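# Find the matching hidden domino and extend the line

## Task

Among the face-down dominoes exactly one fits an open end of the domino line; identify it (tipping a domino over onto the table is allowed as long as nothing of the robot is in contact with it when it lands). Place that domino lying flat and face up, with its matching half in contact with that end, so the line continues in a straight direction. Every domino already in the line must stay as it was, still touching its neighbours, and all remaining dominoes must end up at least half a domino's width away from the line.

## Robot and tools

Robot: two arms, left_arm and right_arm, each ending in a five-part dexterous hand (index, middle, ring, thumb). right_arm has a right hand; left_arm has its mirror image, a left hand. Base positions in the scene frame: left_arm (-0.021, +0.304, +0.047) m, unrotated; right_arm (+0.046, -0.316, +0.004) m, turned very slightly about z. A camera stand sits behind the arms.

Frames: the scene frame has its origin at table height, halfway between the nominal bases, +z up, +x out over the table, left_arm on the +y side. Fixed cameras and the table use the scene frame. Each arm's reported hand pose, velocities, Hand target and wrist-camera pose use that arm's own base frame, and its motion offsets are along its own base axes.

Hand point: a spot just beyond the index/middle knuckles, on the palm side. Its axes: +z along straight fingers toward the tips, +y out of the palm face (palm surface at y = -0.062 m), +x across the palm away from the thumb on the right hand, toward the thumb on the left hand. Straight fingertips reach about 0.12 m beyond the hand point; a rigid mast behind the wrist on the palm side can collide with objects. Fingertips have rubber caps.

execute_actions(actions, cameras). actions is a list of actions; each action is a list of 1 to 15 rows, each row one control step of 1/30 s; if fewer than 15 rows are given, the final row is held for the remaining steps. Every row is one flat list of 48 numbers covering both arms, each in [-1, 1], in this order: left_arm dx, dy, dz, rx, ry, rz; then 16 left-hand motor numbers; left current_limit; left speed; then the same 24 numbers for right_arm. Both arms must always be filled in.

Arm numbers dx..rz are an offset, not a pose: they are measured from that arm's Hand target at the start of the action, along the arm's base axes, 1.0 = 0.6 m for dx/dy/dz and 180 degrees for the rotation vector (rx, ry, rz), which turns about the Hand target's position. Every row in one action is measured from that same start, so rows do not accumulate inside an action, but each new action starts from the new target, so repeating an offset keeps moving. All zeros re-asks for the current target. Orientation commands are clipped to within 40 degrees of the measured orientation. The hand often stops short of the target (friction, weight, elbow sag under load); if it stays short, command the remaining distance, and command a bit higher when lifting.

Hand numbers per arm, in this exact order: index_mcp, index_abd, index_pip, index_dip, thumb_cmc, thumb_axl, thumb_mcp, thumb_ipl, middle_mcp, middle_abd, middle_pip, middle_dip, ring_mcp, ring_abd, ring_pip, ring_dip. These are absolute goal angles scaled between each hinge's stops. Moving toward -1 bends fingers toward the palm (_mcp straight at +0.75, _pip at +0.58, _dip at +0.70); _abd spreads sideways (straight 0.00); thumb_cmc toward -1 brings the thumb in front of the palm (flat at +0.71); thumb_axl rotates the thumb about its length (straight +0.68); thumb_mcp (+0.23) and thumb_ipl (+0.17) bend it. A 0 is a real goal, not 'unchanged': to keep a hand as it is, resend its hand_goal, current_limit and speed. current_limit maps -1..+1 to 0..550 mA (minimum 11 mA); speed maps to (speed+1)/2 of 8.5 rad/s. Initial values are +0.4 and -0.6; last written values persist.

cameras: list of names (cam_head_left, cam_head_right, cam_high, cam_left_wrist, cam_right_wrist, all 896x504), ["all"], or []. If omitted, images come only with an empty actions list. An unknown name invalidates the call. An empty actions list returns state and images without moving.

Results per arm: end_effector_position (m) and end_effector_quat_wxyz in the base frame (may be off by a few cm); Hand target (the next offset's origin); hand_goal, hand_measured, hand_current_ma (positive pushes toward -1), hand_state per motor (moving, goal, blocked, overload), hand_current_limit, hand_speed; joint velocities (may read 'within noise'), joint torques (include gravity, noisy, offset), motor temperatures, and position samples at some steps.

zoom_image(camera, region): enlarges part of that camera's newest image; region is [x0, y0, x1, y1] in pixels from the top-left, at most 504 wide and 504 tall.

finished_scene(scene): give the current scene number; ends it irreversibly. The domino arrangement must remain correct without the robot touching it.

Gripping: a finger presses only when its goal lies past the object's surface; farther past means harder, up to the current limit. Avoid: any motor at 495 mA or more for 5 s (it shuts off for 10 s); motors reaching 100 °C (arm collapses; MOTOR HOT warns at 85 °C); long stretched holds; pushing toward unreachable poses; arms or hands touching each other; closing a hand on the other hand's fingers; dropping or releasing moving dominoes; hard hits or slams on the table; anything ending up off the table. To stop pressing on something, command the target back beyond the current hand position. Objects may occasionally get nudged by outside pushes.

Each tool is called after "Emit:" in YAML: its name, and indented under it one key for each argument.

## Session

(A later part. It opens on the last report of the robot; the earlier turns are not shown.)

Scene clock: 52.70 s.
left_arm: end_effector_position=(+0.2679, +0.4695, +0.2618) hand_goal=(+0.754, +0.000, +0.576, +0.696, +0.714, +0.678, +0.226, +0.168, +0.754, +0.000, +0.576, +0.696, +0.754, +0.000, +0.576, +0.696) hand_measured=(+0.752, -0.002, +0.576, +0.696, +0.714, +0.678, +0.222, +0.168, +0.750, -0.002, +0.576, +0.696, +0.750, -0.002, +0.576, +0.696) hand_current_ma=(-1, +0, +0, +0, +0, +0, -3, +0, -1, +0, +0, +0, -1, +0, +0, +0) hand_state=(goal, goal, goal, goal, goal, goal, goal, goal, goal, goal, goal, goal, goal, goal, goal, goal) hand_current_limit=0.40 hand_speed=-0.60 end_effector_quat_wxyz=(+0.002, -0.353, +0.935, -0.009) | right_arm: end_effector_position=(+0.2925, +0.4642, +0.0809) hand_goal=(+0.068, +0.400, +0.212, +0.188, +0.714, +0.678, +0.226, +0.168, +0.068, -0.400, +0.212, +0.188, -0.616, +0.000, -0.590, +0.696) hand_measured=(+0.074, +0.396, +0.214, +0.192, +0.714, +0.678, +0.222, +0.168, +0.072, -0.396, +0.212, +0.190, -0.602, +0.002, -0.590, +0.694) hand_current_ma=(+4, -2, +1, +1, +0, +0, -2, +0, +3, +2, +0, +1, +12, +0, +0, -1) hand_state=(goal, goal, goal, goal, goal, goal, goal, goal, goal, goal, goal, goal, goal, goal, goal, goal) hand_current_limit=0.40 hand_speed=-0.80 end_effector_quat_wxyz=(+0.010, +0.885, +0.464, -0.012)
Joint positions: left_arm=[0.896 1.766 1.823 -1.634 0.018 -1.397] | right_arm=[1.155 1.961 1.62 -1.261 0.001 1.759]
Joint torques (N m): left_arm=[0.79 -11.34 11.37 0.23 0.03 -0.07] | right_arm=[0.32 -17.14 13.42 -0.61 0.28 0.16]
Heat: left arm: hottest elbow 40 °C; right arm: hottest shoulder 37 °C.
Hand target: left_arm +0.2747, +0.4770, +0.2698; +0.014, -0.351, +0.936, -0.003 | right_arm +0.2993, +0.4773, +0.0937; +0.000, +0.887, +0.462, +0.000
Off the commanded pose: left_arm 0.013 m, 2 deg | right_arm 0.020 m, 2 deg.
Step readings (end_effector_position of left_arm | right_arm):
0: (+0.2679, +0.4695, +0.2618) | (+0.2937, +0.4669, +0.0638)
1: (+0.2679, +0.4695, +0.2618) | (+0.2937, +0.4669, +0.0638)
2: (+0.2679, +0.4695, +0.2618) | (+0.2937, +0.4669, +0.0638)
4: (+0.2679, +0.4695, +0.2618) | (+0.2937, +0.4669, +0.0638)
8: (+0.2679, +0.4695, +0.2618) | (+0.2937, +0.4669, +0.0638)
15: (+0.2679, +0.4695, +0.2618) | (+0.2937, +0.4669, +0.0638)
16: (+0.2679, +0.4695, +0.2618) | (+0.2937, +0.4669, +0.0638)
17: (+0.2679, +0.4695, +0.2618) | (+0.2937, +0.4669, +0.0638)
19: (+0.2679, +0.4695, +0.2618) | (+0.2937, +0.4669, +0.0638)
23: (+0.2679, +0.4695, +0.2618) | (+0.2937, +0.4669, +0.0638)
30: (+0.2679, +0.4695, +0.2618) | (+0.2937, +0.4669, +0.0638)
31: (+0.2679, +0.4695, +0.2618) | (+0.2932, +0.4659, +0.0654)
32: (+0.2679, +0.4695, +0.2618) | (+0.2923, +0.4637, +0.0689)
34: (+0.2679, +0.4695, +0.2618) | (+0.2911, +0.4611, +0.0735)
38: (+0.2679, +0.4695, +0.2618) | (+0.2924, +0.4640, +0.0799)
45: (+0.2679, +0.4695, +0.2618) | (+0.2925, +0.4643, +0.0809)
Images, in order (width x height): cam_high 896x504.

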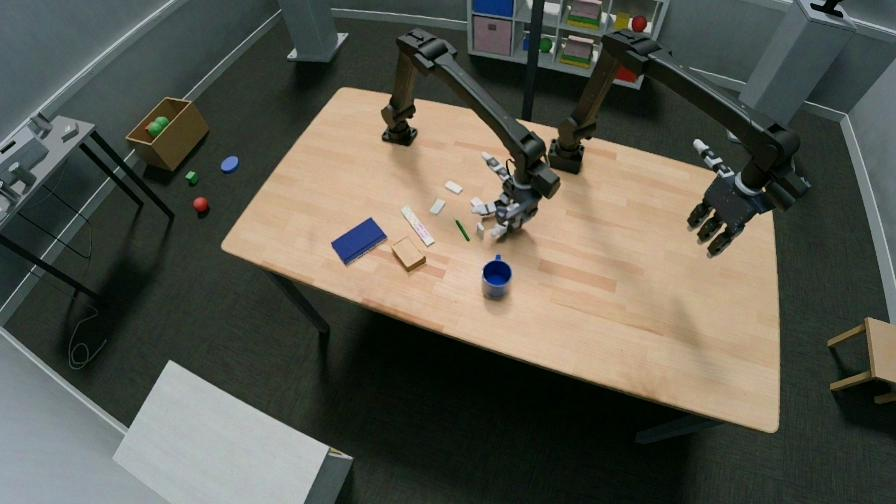

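Emit:
execute_actions:
  actions:
    - [[0,0,0,0,0,0,0.754,0,0.576,0.696,0.714,0.678,0.226,0.168,0.754,0,0.576,0.696,0.754,0,0.576,0.696,0.4,-0.6,0.005,0.008,0.1,0,0,0,0.068,0.4,0.212,0.188,0.714,0.678,0.226,0.168,0.068,-0.4,0.212,0.188,-0.616,0,-0.591,0.696,0.4,-0.8]]
    - [[0,0,0,0,0,0,0.754,0,0.576,0.696,0.714,0.678,0.226,0.168,0.754,0,0.576,0.696,0.754,0,0.576,0.696,0.4,-0.6,0.0,0.0,0.15,0,0,0,0.068,0.4,0.212,0.188,0.714,0.678,0.226,0.168,0.068,-0.4,0.212,0.188,-0.616,0,-0.591,0.696,0.4,-0.8]]
  cameras: ["cam_high","cam_head_left","cam_right_wrist"]

Emit:
zoom_image:
  camera: "cam_high"
  region: [440, 160, 540, 240]

Emit:
zoom_image:
  camera: "cam_right_wrist"
  region: [370, 0, 550, 140]

Scene clock: 54.13 s.
left_arm: end_effector_position=(+0.2679, +0.4695, +0.2618) hand_goal=(+0.754, +0.000, +0.576, +0.696, +0.714, +0.678, +0.226, +0.168, +0.754, +0.000, +0.576, +0.696, +0.754, +0.000, +0.576, +0.696) hand_measured=(+0.752, -0.002, +0.576, +0.696, +0.714, +0.678, +0.222, +0.168, +0.750, -0.002, +0.576, +0.696, +0.750, -0.002, +0.576, +0.696) hand_current_ma=(-1, +0, +0, +0, +0, +0, -3, +0, -1, +0, +0, +0, -1, +0, +0, +0) hand_state=(goal, goal, goal, goal, goal, goal, goal, goal, goal, goal, goal, goal, goal, goal, goal, goal) hand_current_limit=0.40 hand_speed=-0.60 end_effector_quat_wxyz=(+0.002, -0.353, +0.935, -0.009) | right_arm: end_effector_position=(+0.2984, +0.4776, +0.2412) hand_goal=(+0.068, +0.400, +0.212, +0.188, +0.714, +0.678, +0.226, +0.168, +0.068, -0.400, +0.212, +0.188, -0.616, +0.000, -0.590, +0.696) hand_measured=(+0.078, +0.396, +0.214, +0.192, +0.714, +0.678, +0.220, +0.166, +0.076, -0.396, +0.212, +0.190, -0.602, +0.002, -0.590, +0.694) hand_current_ma=(+7, -1, +1, +1, +0, +0, -4, +0, +5, +1, +0, +1, +12, +0, +0, -1) hand_state=(goal, goal, goal, goal, goal, goal, goal, goal, goal, goal, goal, goal, goal, goal, goal, goal) hand_current_limit=0.40 hand_speed=-0.80 end_effector_quat_wxyz=(+0.002, +0.885, +0.465, -0.001)
Joint positions: left_arm=[0.896 1.766 1.823 -1.634 0.018 -1.397] | right_arm=[1.155 1.921 1.988 -1.641 0.001 1.759]
Joint torques (N m): left_arm=[0.79 -11.52 11.33 0.27 0.02 -0.06] | right_arm=[0.03 -16.62 12.77 -0.59 0.27 0.13]
Heat: left arm: hottest elbow 40 °C; right arm: hottest shoulder 37 °C.
Hand target: left_arm +0.2747, +0.4770, +0.2698; +0.014, -0.351, +0.936, -0.003 | right_arm +0.3023, +0.4822, +0.2439; +0.000, +0.887, +0.462, +0.000
Off the commanded pose: left_arm 0.013 m, 2 deg | right_arm 0.007 m, 0 deg.
Step readings (end_effector_position of left_arm | right_arm):
0: (+0.2679, +0.4695, +0.2618) | (+0.2925, +0.4642, +0.0809)
1: (+0.2679, +0.4695, +0.2618) | (+0.2920, +0.4630, +0.0853)
2: (+0.2679, +0.4695, +0.2618) | (+0.2910, +0.4608, +0.0922)
4: (+0.2679, +0.4695, +0.2618) | (+0.2902, +0.4590, +0.1063)
8: (+0.2679, +0.4695, +0.2618) | (+0.2955, +0.4711, +0.1337)
15: (+0.2679, +0.4695, +0.2618) | (+0.2975, +0.4755, +0.1428)
16: (+0.2679, +0.4695, +0.2618) | (+0.2962, +0.4726, +0.1486)
17: (+0.2679, +0.4695, +0.2618) | (+0.2942, +0.4680, +0.1583)
19: (+0.2679, +0.4695, +0.2618) | (+0.2924, +0.4640, +0.1796)
23: (+0.2679, +0.4695, +0.2618) | (+0.2970, +0.4744, +0.2234)
30: (+0.2679, +0.4695, +0.2618) | (+0.2985, +0.4778, +0.2418)
camera_calibration:
cam_right_wrist: T_world_to_cam=[[0.0192819, -0.999813, 0.00160741, 0.508699], [-0.688824, -0.012119, 0.724827, -0.0134758], [-0.724672, -0.0150833, -0.688929, 0.515096], [0, 0, 0, 1]] pos_world=[0.354184, 0.51621, 0.363815]
Images, in order (width x height): cam_head_left 896x504, cam_high 896x504, cam_right_wrist 896x504.

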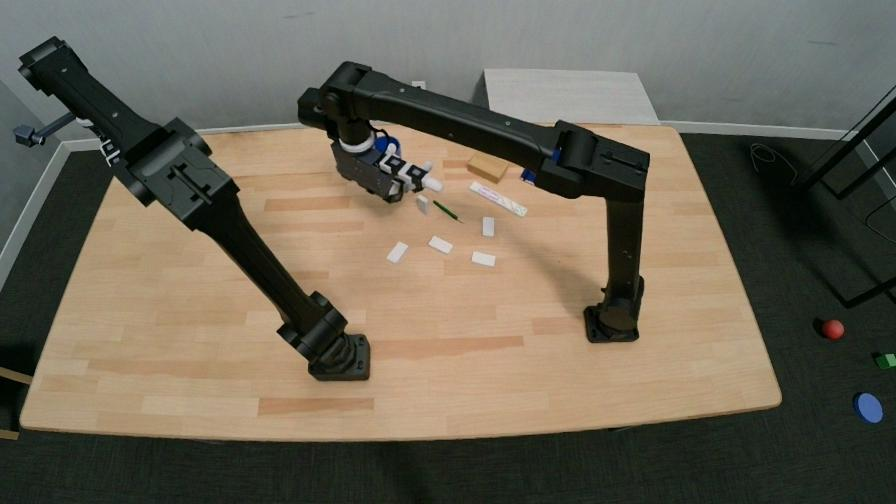

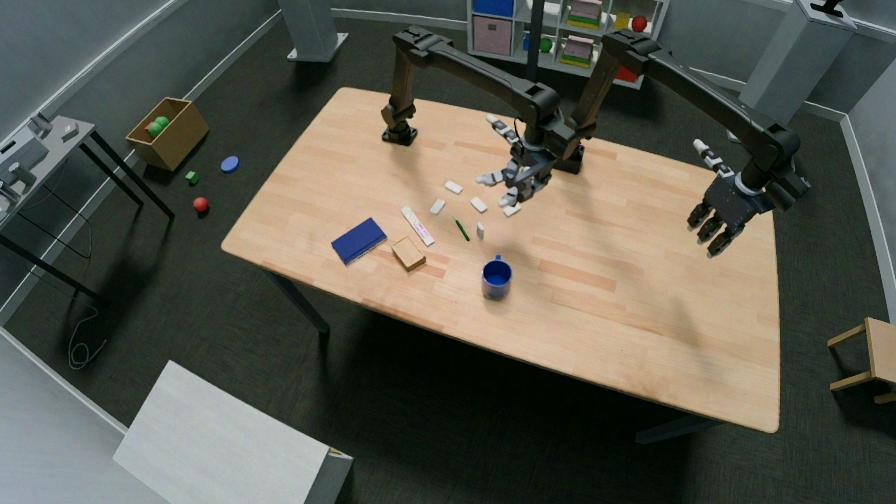

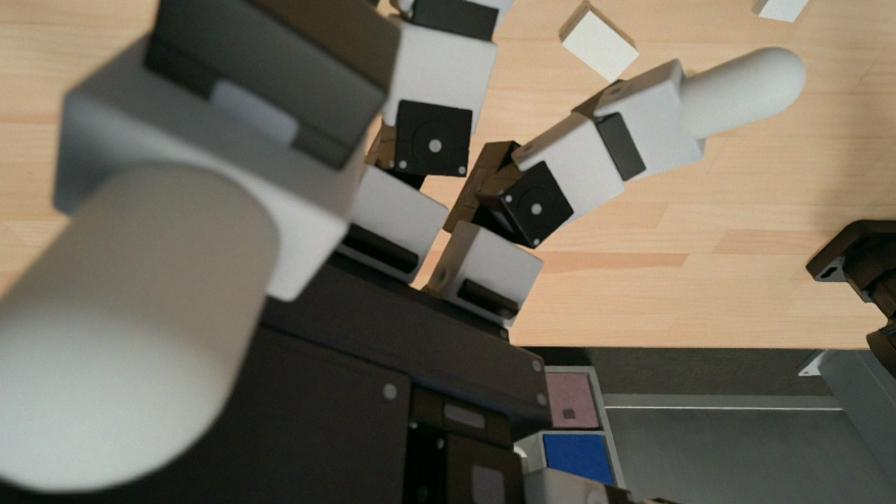

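Scaled by 5.040 from the camera's 896x504 image, which has a finer 1280x720 frame.

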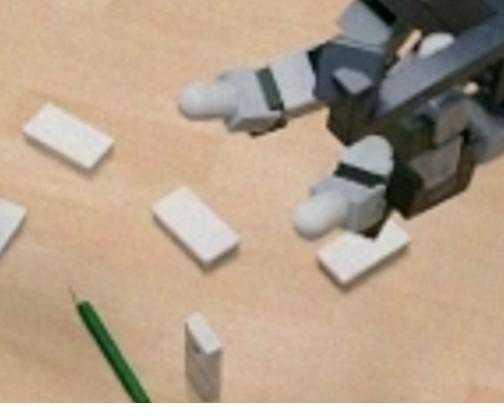

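Scaled by 2.800 from the camera's 896x504 image, which has a finer 1280x720 frame.

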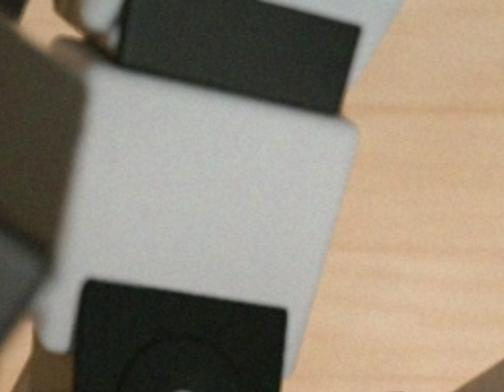

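Emit:
zoom_image:
  camera: "cam_high"
  region: [465, 210, 495, 245]

Emit:
zoom_image:
  camera: "cam_head_left"
  region: [395, 180, 465, 235]

Scaled by 14.400 from the camera's 896x504 image, which has a finer 1280x720 frame.

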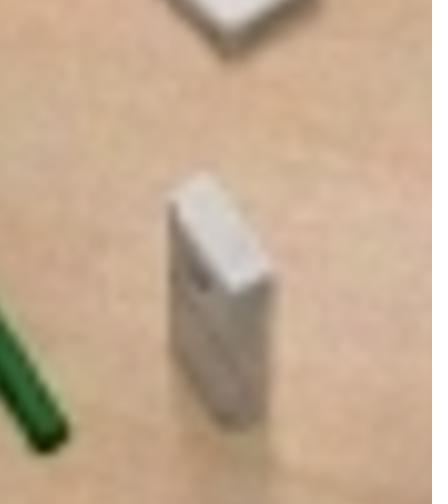

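Scaled by 7.200 from the camera's 896x504 image, which has a finer 1280x720 frame.

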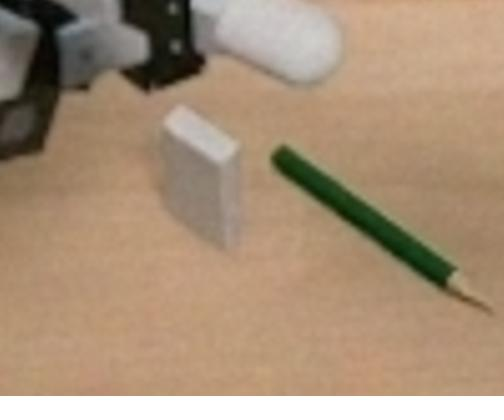

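Emit:
execute_actions:
  actions:
    - [[0,0,0,0,0,0,0.754,0,0.576,0.696,0.714,0.678,0.226,0.168,0.754,0,0.576,0.696,0.754,0,0.576,0.696,0.4,-0.6,0,0,0.02,0,0,0,0.548,0.0,0.576,0.696,0.714,0.678,0.226,0.168,-0.616,0,-0.591,0.696,-0.616,0,-0.591,0.696,0.4,-0.4]]
    - [[0,0,0,0,0,0,0.754,0,0.576,0.696,0.714,0.678,0.226,0.168,0.754,0,0.576,0.696,0.754,0,0.576,0.696,0.4,-0.6,0.163,-0.087,0,0,0,0,0.548,0.0,0.576,0.696,0.714,0.678,0.226,0.168,-0.616,0,-0.591,0.696,-0.616,0,-0.591,0.696,0.4,-0.4]]
    - [[0,0,0,0,0,0,0.754,0,0.576,0.696,0.714,0.678,0.226,0.168,0.754,0,0.576,0.696,0.754,0,0.576,0.696,0.4,-0.6,0,0,0,0,0,0,0.548,0.0,0.576,0.696,0.714,0.678,0.226,0.168,-0.616,0,-0.591,0.696,-0.616,0,-0.591,0.696,0.4,-0.4]]
  cameras: ["cam_high","cam_head_left","cam_right_wrist"]

Emit:
zoom_image:
  camera: "cam_high"
  region: [440, 160, 540, 240]

Emit:
zoom_image:
  camera: "cam_right_wrist"
  region: [370, 0, 550, 140]

Scene clock: 56.90 s.
left_arm: end_effector_position=(+0.2679, +0.4695, +0.2618) hand_goal=(+0.754, +0.000, +0.576, +0.696, +0.714, +0.678, +0.226, +0.168, +0.754, +0.000, +0.576, +0.696, +0.754, +0.000, +0.576, +0.696) hand_measured=(+0.752, -0.002, +0.576, +0.696, +0.714, +0.678, +0.222, +0.168, +0.750, -0.002, +0.576, +0.696, +0.750, -0.002, +0.576, +0.696) hand_current_ma=(-1, +0, +0, +0, +0, +0, -3, +0, -1, +0, +0, +0, -1, +0, +0, +0) hand_state=(goal, goal, goal, goal, goal, goal, goal, goal, goal, goal, goal, goal, goal, goal, goal, goal) hand_current_limit=0.40 hand_speed=-0.60 end_effector_quat_wxyz=(+0.002, -0.353, +0.935, -0.009) | right_arm: end_effector_position=(+0.3899, +0.4214, +0.2501) hand_goal=(+0.548, +0.000, +0.576, +0.696, +0.714, +0.678, +0.226, +0.168, -0.616, +0.000, -0.590, +0.696, -0.616, +0.000, -0.590, +0.696) hand_measured=(+0.548, +0.002, +0.576, +0.694, +0.714, +0.678, +0.220, +0.166, -0.600, -0.004, -0.588, +0.694, -0.602, +0.002, -0.590, +0.694) hand_current_ma=(+0, +1, +0, -1, +0, +0, -4, +0, +15, -1, +1, -1, +12, +0, +0, -1) hand_state=(goal, goal, goal, goal, goal, goal, goal, goal, goal, goal, goal, goal, goal, goal, goal, goal) hand_current_limit=0.40 hand_speed=-0.40 end_effector_quat_wxyz=(+0.004, +0.888, +0.461, -0.007)
Joint positions: left_arm=[0.896 1.766 1.823 -1.634 0.018 -1.397] | right_arm=[0.973 1.921 2.01 -1.677 0.001 1.587]
Joint torques (N m): left_arm=[0.67 -11.46 11.33 0.28 0.03 -0.07] | right_arm=[-0.15 -15.68 14.86 -0.64 0.3 0.02]
Heat: left arm: hottest elbow 40 °C; right arm: hottest shoulder 37 °C.
Hand target: left_arm +0.2747, +0.4770, +0.2698; +0.014, -0.351, +0.936, -0.003 | right_arm +0.4003, +0.4298, +0.2558; +0.000, +0.887, +0.462, +0.000
Off the commanded pose: left_arm 0.013 m, 2 deg | right_arm 0.015 m, 1 deg.
Step readings (end_effector_position of left_arm | right_arm):
0: (+0.2679, +0.4695, +0.2618) | (+0.2984, +0.4776, +0.2412)
1: (+0.2679, +0.4695, +0.2618) | (+0.2981, +0.4768, +0.2418)
2: (+0.2679, +0.4695, +0.2618) | (+0.2974, +0.4752, +0.2428)
4: (+0.2679, +0.4695, +0.2618) | (+0.2966, +0.4735, +0.2443)
8: (+0.2679, +0.4695, +0.2618) | (+0.2963, +0.4728, +0.2462)
15: (+0.2679, +0.4695, +0.2618) | (+0.2963, +0.4729, +0.2463)
16: (+0.2679, +0.4695, +0.2618) | (+0.3036, +0.4699, +0.2463)
17: (+0.2679, +0.4695, +0.2618) | (+0.3093, +0.4685, +0.2457)
19: (+0.2679, +0.4695, +0.2618) | (+0.3340, +0.4558, +0.2458)
23: (+0.2679, +0.4695, +0.2618) | (+0.3892, +0.4162, +0.2465)
30: (+0.2679, +0.4695, +0.2618) | (+0.4087, +0.4017, +0.2487)
31: (+0.2679, +0.4695, +0.2618) | (+0.4052, +0.4054, +0.2486)
32: (+0.2679, +0.4695, +0.2618) | (+0.4016, +0.4091, +0.2485)
34: (+0.2679, +0.4695, +0.2618) | (+0.3961, +0.4146, +0.2485)
38: (+0.2679, +0.4695, +0.2618) | (+0.3878, +0.4229, +0.2494)
45: (+0.2679, +0.4695, +0.2618) | (+0.3888, +0.4224, +0.2501)
camera_calibration:
cam_right_wrist: T_world_to_cam=[[0.00983278, -0.999881, 0.0119061, 0.451848], [-0.68292, 0.0019825, 0.73049, 0.0327869], [-0.730427, -0.0153136, -0.682819, 0.58751], [0, 0, 0, 1]] pos_world=[0.447081, 0.460726, 0.371833]
Images, in order (width x height): cam_head_left 896x504, cam_high 896x504, cam_right_wrist 896x504.

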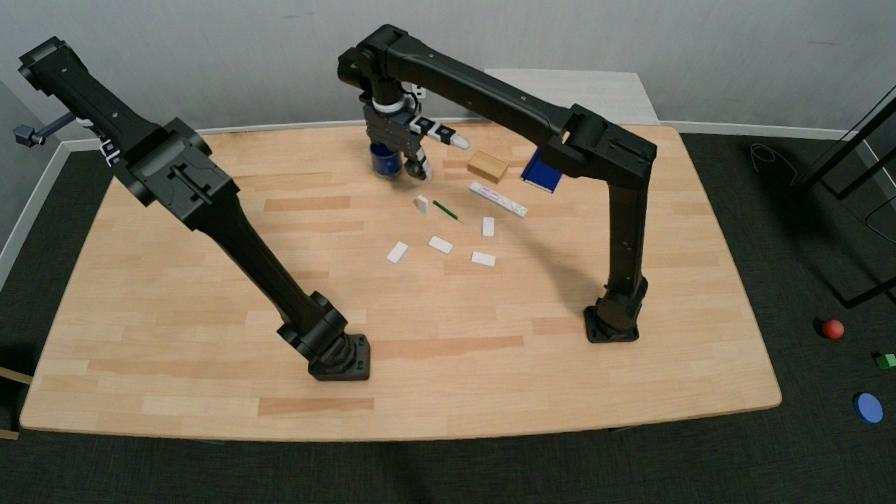

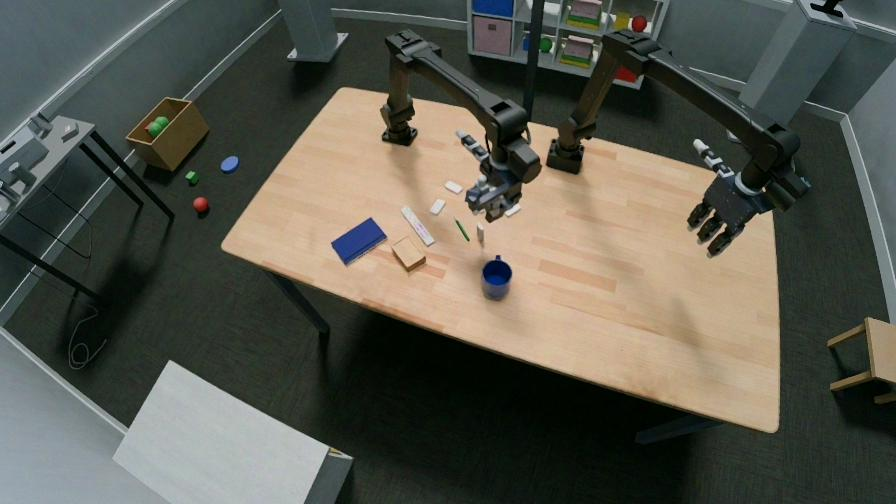

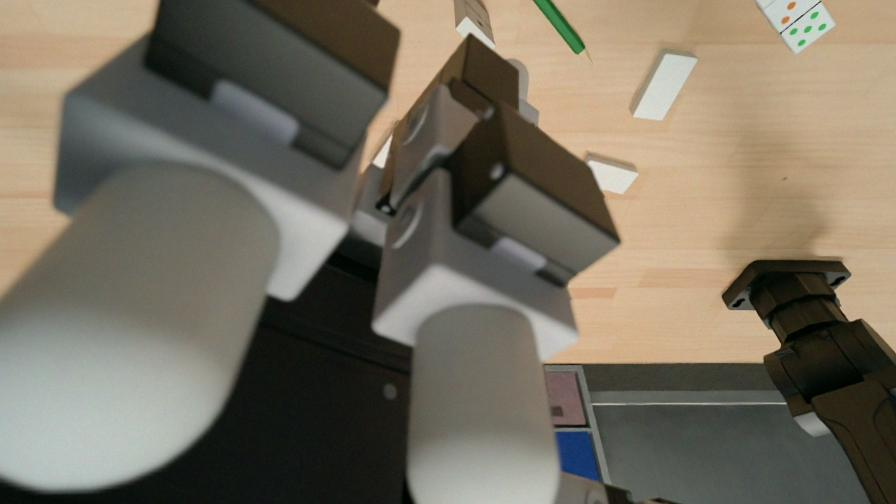

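Scaled by 5.040 from the camera's 896x504 image, which has a finer 1280x720 frame.

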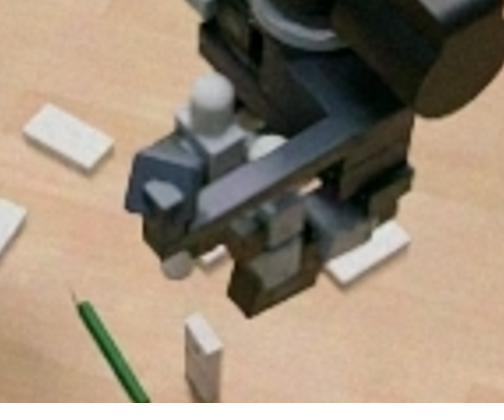

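Scaled by 2.800 from the camera's 896x504 image, which has a finer 1280x720 frame.

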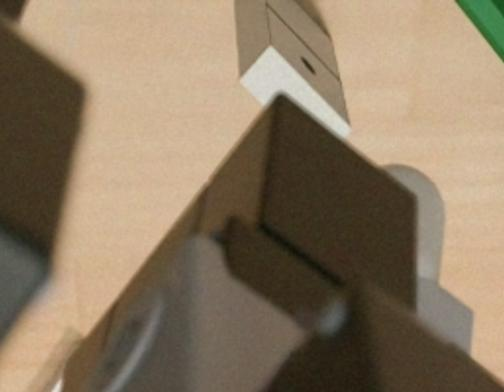

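Emit:
execute_actions:
  actions:
    - [[0,0,0,0,0,0,0.754,0,0.576,0.696,0.714,0.678,0.226,0.168,0.754,0,0.576,0.696,0.754,0,0.576,0.696,0.4,-0.6,0.0195,-0.0113,-0.08,0,0,0,0.548,0.0,0.576,0.696,0.714,0.678,0.226,0.168,-0.616,0,-0.591,0.696,-0.616,0,-0.591,0.696,0.4,-0.4]]
  cameras: ["cam_high","cam_right_wrist"]

Emit:
zoom_image:
  camera: "cam_high"
  region: [440, 160, 540, 240]

Emit:
zoom_image:
  camera: "cam_right_wrist"
  region: [370, 0, 550, 140]

Scene clock: 58.13 s.
left_arm: end_effector_position=(+0.2679, +0.4695, +0.2618) hand_goal=(+0.754, +0.000, +0.576, +0.696, +0.714, +0.678, +0.226, +0.168, +0.754, +0.000, +0.576, +0.696, +0.754, +0.000, +0.576, +0.696) hand_measured=(+0.752, -0.002, +0.576, +0.696, +0.714, +0.678, +0.222, +0.168, +0.750, -0.002, +0.576, +0.696, +0.750, -0.002, +0.576, +0.696) hand_current_ma=(-1, +0, +0, +0, +0, +0, -3, +0, -1, +0, +0, +0, -1, +0, +0, +0) hand_state=(goal, goal, goal, goal, goal, goal, goal, goal, goal, goal, goal, goal, goal, goal, goal, goal) hand_current_limit=0.40 hand_speed=-0.60 end_effector_quat_wxyz=(+0.002, -0.353, +0.935, -0.009) | right_arm: end_effector_position=(+0.4075, +0.4206, +0.2205) hand_goal=(+0.548, +0.000, +0.576, +0.696, +0.714, +0.678, +0.226, +0.168, -0.616, +0.000, -0.590, +0.696, -0.616, +0.000, -0.590, +0.696) hand_measured=(+0.548, +0.002, +0.576, +0.694, +0.714, +0.678, +0.222, +0.166, -0.602, -0.002, -0.588, +0.694, -0.602, +0.002, -0.590, +0.694) hand_current_ma=(+0, +1, +0, -1, +0, +0, -3, +0, +14, -1, +1, -1, +12, +0, +0, -1) hand_state=(goal, goal, goal, goal, goal, goal, goal, goal, goal, goal, goal, goal, goal, goal, goal, goal) hand_current_limit=0.40 hand_speed=-0.40 end_effector_quat_wxyz=(-0.002, +0.888, +0.459, +0.005)
Joint positions: left_arm=[0.896 1.766 1.823 -1.634 0.018 -1.397] | right_arm=[0.948 1.926 1.942 -1.577 0 1.565]
Joint torques (N m): left_arm=[0.73 -11.52 11.33 0.21 0.03 -0.07] | right_arm=[0.38 -16.44 9.52 0.49 0.3 0.02]
Heat: left arm: hottest elbow 40 °C; right arm: hottest shoulder 37 °C.
Hand target: left_arm +0.2747, +0.4770, +0.2698; +0.014, -0.351, +0.936, -0.003 | right_arm +0.4119, +0.4231, +0.2078; +0.000, +0.887, +0.462, +0.000
Off the commanded pose: left_arm 0.013 m, 2 deg | right_arm 0.014 m, 1 deg.
Step readings (end_effector_position of left_arm | right_arm):
0: (+0.2679, +0.4695, +0.2618) | (+0.3899, +0.4214, +0.2501)
1: (+0.2679, +0.4695, +0.2618) | (+0.3914, +0.4216, +0.2462)
2: (+0.2679, +0.4695, +0.2618) | (+0.3958, +0.4225, +0.2425)
4: (+0.2679, +0.4695, +0.2618) | (+0.3999, +0.4251, +0.2340)
8: (+0.2679, +0.4695, +0.2618) | (+0.4042, +0.4222, +0.2213)
15: (+0.2679, +0.4695, +0.2618) | (+0.4075, +0.4205, +0.2205)
camera_calibration:
cam_right_wrist: T_world_to_cam=[[0.00636448, -0.999929, -0.0100883, 0.457519], [-0.693733, -0.0116811, 0.720138, 0.0788672], [-0.720204, 0.00241531, -0.693758, 0.570917], [0, 0, 0, 1]] pos_world=[0.462978, 0.457029, 0.343898]
Images, in order (width x height): cam_high 896x504, cam_right_wrist 896x504.

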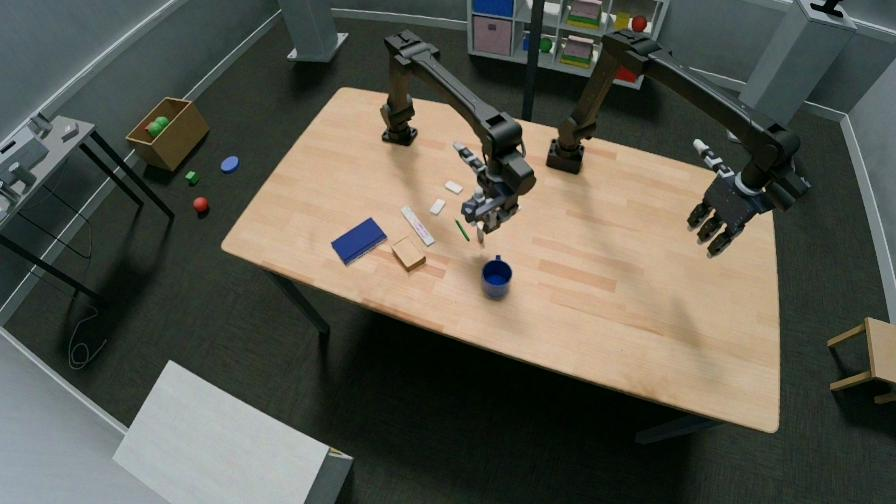

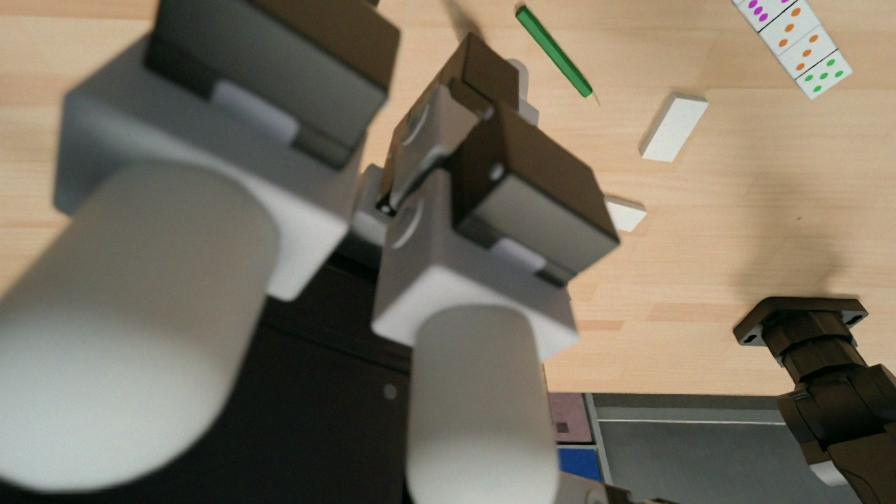

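Scaled by 5.040 from the camera's 896x504 image, which has a finer 1280x720 frame.

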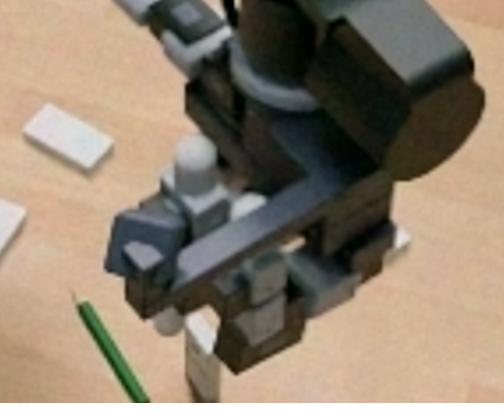

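Scaled by 2.800 from the camera's 896x504 image, which has a finer 1280x720 frame.

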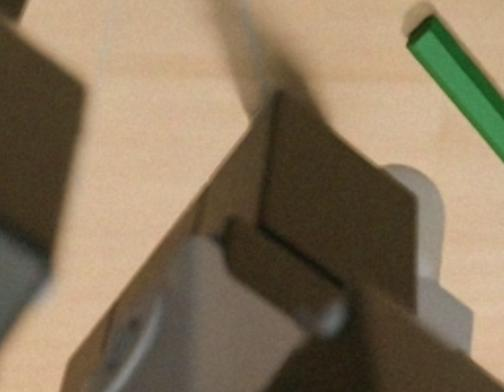

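Emit:
execute_actions:
  actions:
    - [[0,0,0,0,0,0,0.754,0,0.576,0.696,0.714,0.678,0.226,0.168,0.754,0,0.576,0.696,0.754,0,0.576,0.696,0.4,-0.6,0.0,0.0,-0.06,0,0,0,0.548,0.0,0.576,0.696,0.714,0.678,0.226,0.168,-0.616,0,-0.591,0.696,-0.616,0,-0.591,0.696,0.4,-0.4]]
  cameras: ["cam_high","cam_head_left"]

Emit:
zoom_image:
  camera: "cam_high"
  region: [455, 200, 505, 250]

Emit:
zoom_image:
  camera: "cam_head_left"
  region: [395, 165, 465, 235]

Scene clock: 59.17 s.
left_arm: end_effector_position=(+0.2679, +0.4695, +0.2618) hand_goal=(+0.754, +0.000, +0.576, +0.696, +0.714, +0.678, +0.226, +0.168, +0.754, +0.000, +0.576, +0.696, +0.754, +0.000, +0.576, +0.696) hand_measured=(+0.752, -0.002, +0.576, +0.696, +0.714, +0.678, +0.222, +0.168, +0.750, -0.002, +0.576, +0.696, +0.750, -0.002, +0.576, +0.696) hand_current_ma=(-1, +0, +0, +0, +0, +0, -3, +0, -1, +0, +0, +0, -1, +0, +0, +0) hand_state=(goal, goal, goal, goal, goal, goal, goal, goal, goal, goal, goal, goal, goal, goal, goal, goal) hand_current_limit=0.40 hand_speed=-0.60 end_effector_quat_wxyz=(+0.002, -0.353, +0.935, -0.009) | right_arm: end_effector_position=(+0.4080, +0.4212, +0.1832) hand_goal=(+0.548, +0.000, +0.576, +0.696, +0.714, +0.678, +0.226, +0.168, -0.616, +0.000, -0.590, +0.696, -0.616, +0.000, -0.590, +0.696) hand_measured=(+0.548, +0.002, +0.576, +0.694, +0.714, +0.678, +0.222, +0.166, -0.604, -0.002, -0.588, +0.694, -0.602, +0.002, -0.590, +0.694) hand_current_ma=(+0, +1, +0, -1, +0, +0, -3, +0, +12, -1, +1, -1, +12, +0, +0, -1) hand_state=(goal, goal, goal, goal, goal, goal, goal, goal, goal, goal, goal, goal, goal, goal, goal, goal) hand_current_limit=0.40 hand_speed=-0.40 end_effector_quat_wxyz=(-0.002, +0.888, +0.460, +0.003)
Joint positions: left_arm=[0.896 1.766 1.823 -1.634 0.018 -1.397] | right_arm=[0.948 1.933 1.855 -1.485 0 1.563]
Joint torques (N m): left_arm=[0.67 -11.52 11.36 0.24 0.03 -0.07] | right_arm=[0.09 -16.38 9.62 0.53 0.3 0.04]
Heat: left arm: hottest elbow 40 °C; right arm: hottest shoulder 37 °C.
Hand target: left_arm +0.2747, +0.4770, +0.2698; +0.014, -0.351, +0.936, -0.003 | right_arm +0.4119, +0.4231, +0.1718; +0.000, +0.887, +0.462, +0.000
Off the commanded pose: left_arm 0.013 m, 2 deg | right_arm 0.012 m, 1 deg.
Step readings (end_effector_position of left_arm | right_arm):
0: (+0.2679, +0.4695, +0.2618) | (+0.4075, +0.4206, +0.2205)
1: (+0.2679, +0.4695, +0.2618) | (+0.4076, +0.4207, +0.2163)
2: (+0.2679, +0.4695, +0.2618) | (+0.4088, +0.4223, +0.2123)
4: (+0.2679, +0.4695, +0.2618) | (+0.4093, +0.4230, +0.2020)
8: (+0.2679, +0.4695, +0.2618) | (+0.4071, +0.4200, +0.1851)
15: (+0.2679, +0.4695, +0.2618) | (+0.4080, +0.4212, +0.1832)
Images, in order (width x height): cam_head_left 896x504, cam_high 896x504.

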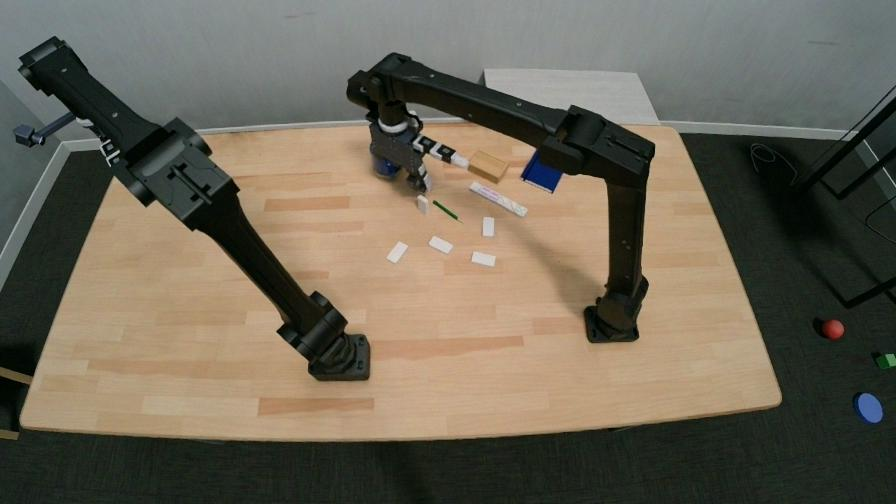

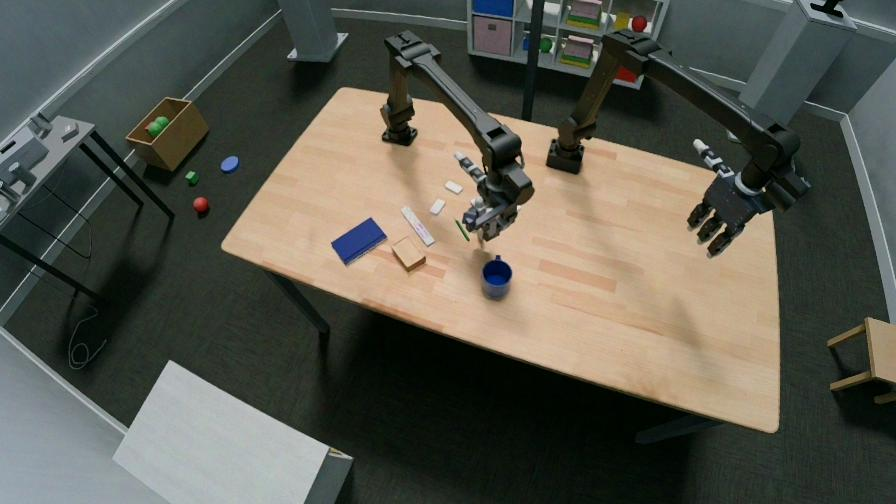

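Scaled by 10.080 from the camera's 896x504 image, which has a finer 1280x720 frame.

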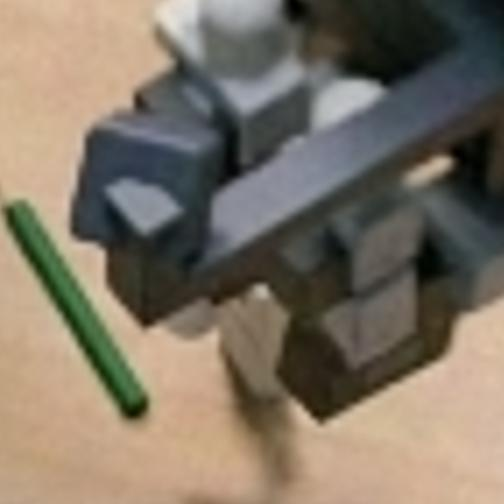

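Scaled by 7.200 from the camera's 896x504 image, which has a finer 1280x720 frame.

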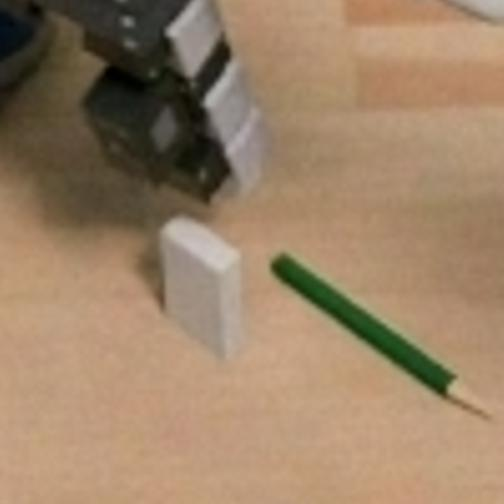

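Emit:
execute_actions:
  actions:
    - [[0,0,0,0,0,0,0.754,0,0.576,0.696,0.714,0.678,0.226,0.168,0.754,0,0.576,0.696,0.754,0,0.576,0.696,0.4,-0.6,0.0,0.0,-0.042,0,0,0,0.548,0.0,0.576,0.696,0.714,0.678,0.226,0.168,-0.616,0,-0.591,0.696,-0.616,0,-0.591,0.696,0.4,-0.9]]
    - [[0,0,0,0,0,0,0.754,0,0.576,0.696,0.714,0.678,0.226,0.168,0.754,0,0.576,0.696,0.754,0,0.576,0.696,0.4,-0.6,0.0,0.0,0,0,0,0,0.548,0.0,0.576,0.696,0.714,0.678,0.226,0.168,-0.616,0,-0.591,0.696,-0.616,0,-0.591,0.696,0.4,-0.9]]
  cameras: ["cam_high","cam_head_left"]

Emit:
zoom_image:
  camera: "cam_high"
  region: [455, 200, 505, 250]

Emit:
zoom_image:
  camera: "cam_head_left"
  region: [395, 165, 465, 235]

Scene clock: 61.60 s.
left_arm: end_effector_position=(+0.2679, +0.4695, +0.2618) hand_goal=(+0.754, +0.000, +0.576, +0.696, +0.714, +0.678, +0.226, +0.168, +0.754, +0.000, +0.576, +0.696, +0.754, +0.000, +0.576, +0.696) hand_measured=(+0.752, -0.002, +0.576, +0.696, +0.714, +0.678, +0.222, +0.168, +0.750, -0.002, +0.576, +0.696, +0.750, -0.002, +0.576, +0.696) hand_current_ma=(-1, +0, +0, +0, +0, +0, -3, +0, -1, +0, +0, +0, -1, +0, +0, +0) hand_state=(goal, goal, goal, goal, goal, goal, goal, goal, goal, goal, goal, goal, goal, goal, goal, goal) hand_current_limit=0.40 hand_speed=-0.60 end_effector_quat_wxyz=(+0.002, -0.353, +0.935, -0.009) | right_arm: end_effector_position=(+0.4086, +0.4220, +0.1612) hand_goal=(+0.548, +0.000, +0.576, +0.696, +0.714, +0.678, +0.226, +0.168, -0.616, +0.000, -0.590, +0.696, -0.616, +0.000, -0.590, +0.696) hand_measured=(+0.548, +0.002, +0.576, +0.694, +0.714, +0.678, +0.222, +0.166, -0.604, -0.002, -0.588, +0.694, -0.602, +0.002, -0.590, +0.694) hand_current_ma=(+0, +1, +0, -1, +0, +0, -3, +0, +12, -1, +1, -1, +12, +0, +0, -1) hand_state=(goal, goal, goal, goal, goal, goal, goal, goal, goal, goal, goal, goal, goal, goal, goal, goal) hand_current_limit=0.40 hand_speed=-0.90 end_effector_quat_wxyz=(-0.003, +0.888, +0.460, +0.006)
Joint positions: left_arm=[0.896 1.766 1.823 -1.634 0.018 -1.397] | right_arm=[0.948 1.938 1.805 -1.424 0 1.563]
Joint torques (N m): left_arm=[0.67 -11.4 11.36 0.25 0.02 -0.06] | right_arm=[0.26 -16.32 9.36 0.53 0.28 0.04]
Heat: left arm: hottest elbow 40 °C; right arm: hottest shoulder 38 °C.
Hand target: left_arm +0.2747, +0.4770, +0.2698; +0.014, -0.351, +0.936, -0.003 | right_arm +0.4119, +0.4231, +0.1466; +0.000, +0.887, +0.462, +0.000
Off the commanded pose: left_arm 0.013 m, 2 deg | right_arm 0.015 m, 1 deg.
Step readings (end_effector_position of left_arm | right_arm):
0: (+0.2679, +0.4695, +0.2618) | (+0.4080, +0.4212, +0.1832)
1: (+0.2679, +0.4695, +0.2618) | (+0.4080, +0.4213, +0.1810)
2: (+0.2679, +0.4695, +0.2618) | (+0.4092, +0.4229, +0.1770)
4: (+0.2679, +0.4695, +0.2618) | (+0.4100, +0.4240, +0.1714)
8: (+0.2679, +0.4695, +0.2618) | (+0.4081, +0.4214, +0.1616)
15: (+0.2679, +0.4695, +0.2618) | (+0.4086, +0.4220, +0.1612)
16: (+0.2679, +0.4695, +0.2618) | (+0.4086, +0.4220, +0.1612)
17: (+0.2679, +0.4695, +0.2618) | (+0.4086, +0.4220, +0.1612)
19: (+0.2679, +0.4695, +0.2618) | (+0.4086, +0.4220, +0.1612)
23: (+0.2679, +0.4695, +0.2618) | (+0.4086, +0.4220, +0.1612)
30: (+0.2679, +0.4695, +0.2618) | (+0.4086, +0.4220, +0.1612)
Images, in order (width x height): cam_head_left 896x504, cam_high 896x504.

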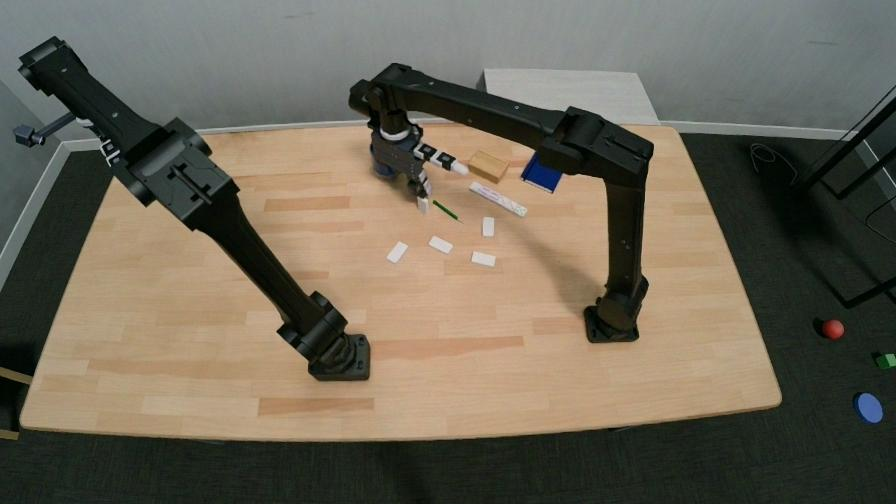

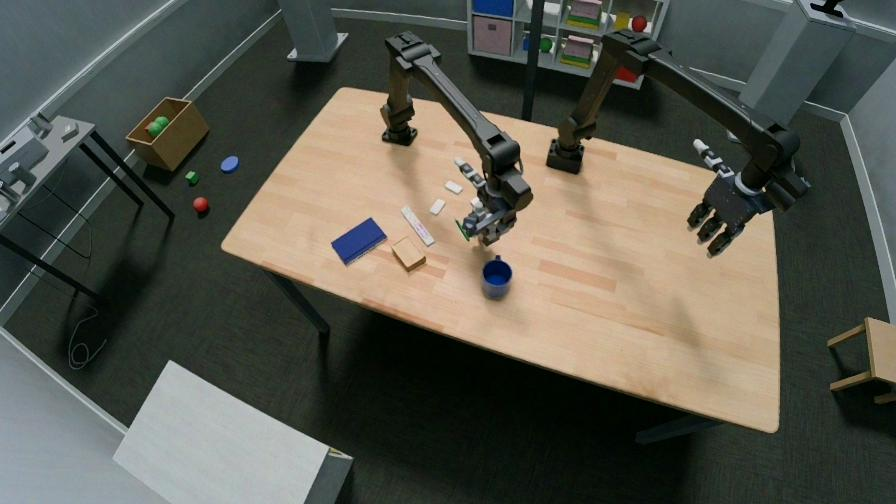

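Scaled by 10.080 from the camera's 896x504 image, which has a finer 1280x720 frame.

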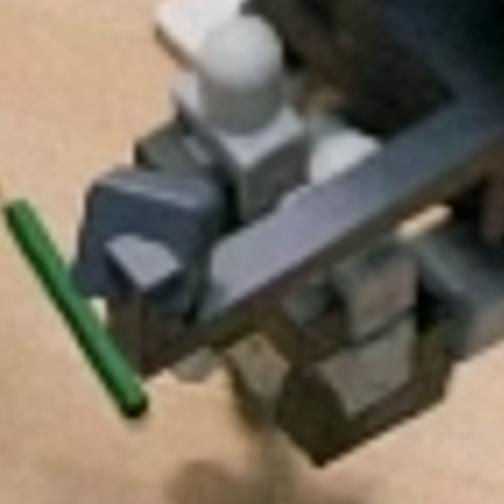

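Scaled by 7.200 from the camera's 896x504 image, which has a finer 1280x720 frame.

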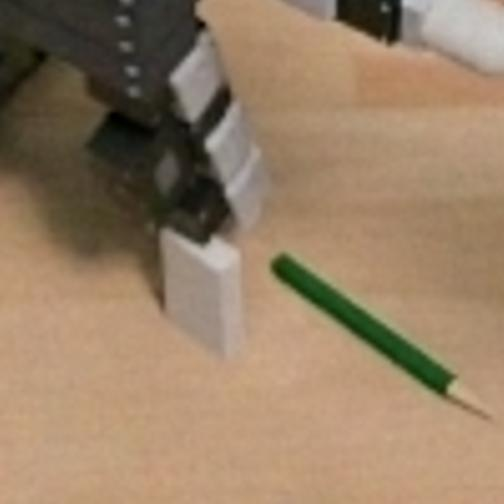

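Emit:
execute_actions:
  actions:
    - [[0,0,0,0,0,0,0.754,0,0.576,0.696,0.714,0.678,0.226,0.168,0.754,0,0.576,0.696,0.754,0,0.576,0.696,0.4,-0.6,0.0,0.0,0,0,0,0,0.80,0.0,0.576,0.696,0.714,0.678,0.226,0.168,-0.616,0,-0.591,0.696,-0.616,0,-0.591,0.696,0.4,-0.96]]
    - [[0,0,0,0,0,0,0.754,0,0.576,0.696,0.714,0.678,0.226,0.168,0.754,0,0.576,0.696,0.754,0,0.576,0.696,0.4,-0.6,0.0,0.0,0,0,0,0,0.80,0.0,0.576,0.696,0.714,0.678,0.226,0.168,-0.616,0,-0.591,0.696,-0.616,0,-0.591,0.696,0.4,-0.96]]
  cameras: ["cam_head_left"]

Emit:
zoom_image:
  camera: "cam_head_left"
  region: [395, 165, 465, 235]

Scene clock: 64.07 s.
left_arm: end_effector_position=(+0.2679, +0.4695, +0.2618) hand_goal=(+0.754, +0.000, +0.576, +0.696, +0.714, +0.678, +0.226, +0.168, +0.754, +0.000, +0.576, +0.696, +0.754, +0.000, +0.576, +0.696) hand_measured=(+0.752, -0.002, +0.576, +0.696, +0.714, +0.678, +0.222, +0.168, +0.750, -0.002, +0.576, +0.696, +0.750, -0.002, +0.576, +0.696) hand_current_ma=(-1, +0, +0, +0, +0, +0, -3, +0, -1, +0, +0, +0, -1, +0, +0, +0) hand_state=(goal, goal, goal, goal, goal, goal, goal, goal, goal, goal, goal, goal, goal, goal, goal, goal) hand_current_limit=0.40 hand_speed=-0.60 end_effector_quat_wxyz=(+0.002, -0.353, +0.935, -0.009) | right_arm: end_effector_position=(+0.4087, +0.4218, +0.1612) hand_goal=(+0.800, +0.000, +0.576, +0.696, +0.714, +0.678, +0.226, +0.168, -0.616, +0.000, -0.590, +0.696, -0.616, +0.000, -0.590, +0.696) hand_measured=(+0.794, +0.002, +0.576, +0.694, +0.714, +0.678, +0.222, +0.166, -0.604, -0.002, -0.588, +0.694, -0.602, +0.002, -0.590, +0.694) hand_current_ma=(-4, +0, +0, -1, +0, +0, -3, +0, +12, -1, +1, -1, +12, +0, +0, -1) hand_state=(goal, goal, goal, goal, goal, goal, goal, goal, goal, goal, goal, goal, goal, goal, goal, goal) hand_current_limit=0.40 hand_speed=-0.96 end_effector_quat_wxyz=(-0.003, +0.888, +0.460, +0.006)
Joint positions: left_arm=[0.896 1.766 1.823 -1.634 0.018 -1.397] | right_arm=[0.948 1.938 1.805 -1.424 0 1.563]
Joint torques (N m): left_arm=[0.56 -11.52 11.36 0.24 0.02 -0.07] | right_arm=[0.32 -16.21 9.31 0.53 0.27 0.03]
Heat: left arm: hottest elbow 40 °C; right arm: hottest shoulder 38 °C.
Hand target: left_arm +0.2747, +0.4770, +0.2698; +0.014, -0.351, +0.936, -0.003 | right_arm +0.4119, +0.4231, +0.1466; +0.000, +0.887, +0.462, +0.000
Off the commanded pose: left_arm 0.013 m, 2 deg | right_arm 0.015 m, 1 deg.
Step readings (end_effector_position of left_arm | right_arm):
0: (+0.2679, +0.4695, +0.2618) | (+0.4086, +0.4220, +0.1612)
1: (+0.2679, +0.4695, +0.2618) | (+0.4086, +0.4220, +0.1612)
2: (+0.2679, +0.4695, +0.2618) | (+0.4086, +0.4220, +0.1612)
4: (+0.2679, +0.4695, +0.2618) | (+0.4086, +0.4220, +0.1612)
8: (+0.2679, +0.4695, +0.2618) | (+0.4086, +0.4220, +0.1612)
15: (+0.2679, +0.4695, +0.2618) | (+0.4086, +0.4220, +0.1612)
16: (+0.2679, +0.4695, +0.2618) | (+0.4086, +0.4220, +0.1612)
17: (+0.2679, +0.4695, +0.2618) | (+0.4086, +0.4220, +0.1612)
19: (+0.2679, +0.4695, +0.2618) | (+0.4086, +0.4220, +0.1612)
23: (+0.2679, +0.4695, +0.2618) | (+0.4086, +0.4220, +0.1612)
30: (+0.2679, +0.4695, +0.2618) | (+0.4086, +0.4220, +0.1612)
Images, in order (width x height): cam_head_left 896x504.

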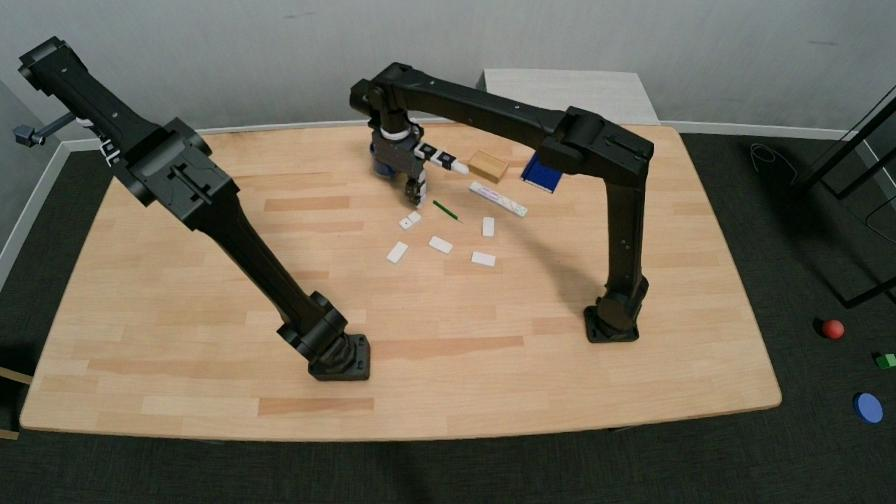

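Scaled by 7.200 from the camera's 896x504 image, which has a finer 1280x720 frame.

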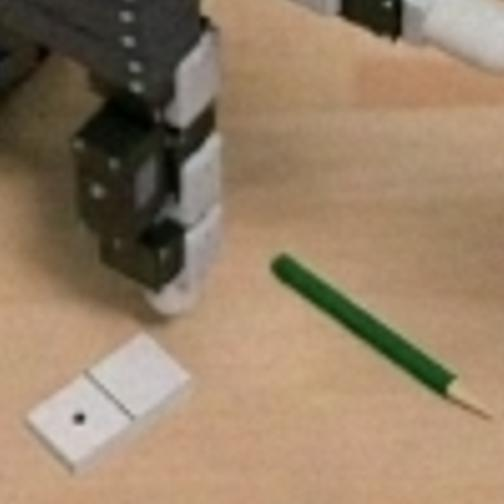

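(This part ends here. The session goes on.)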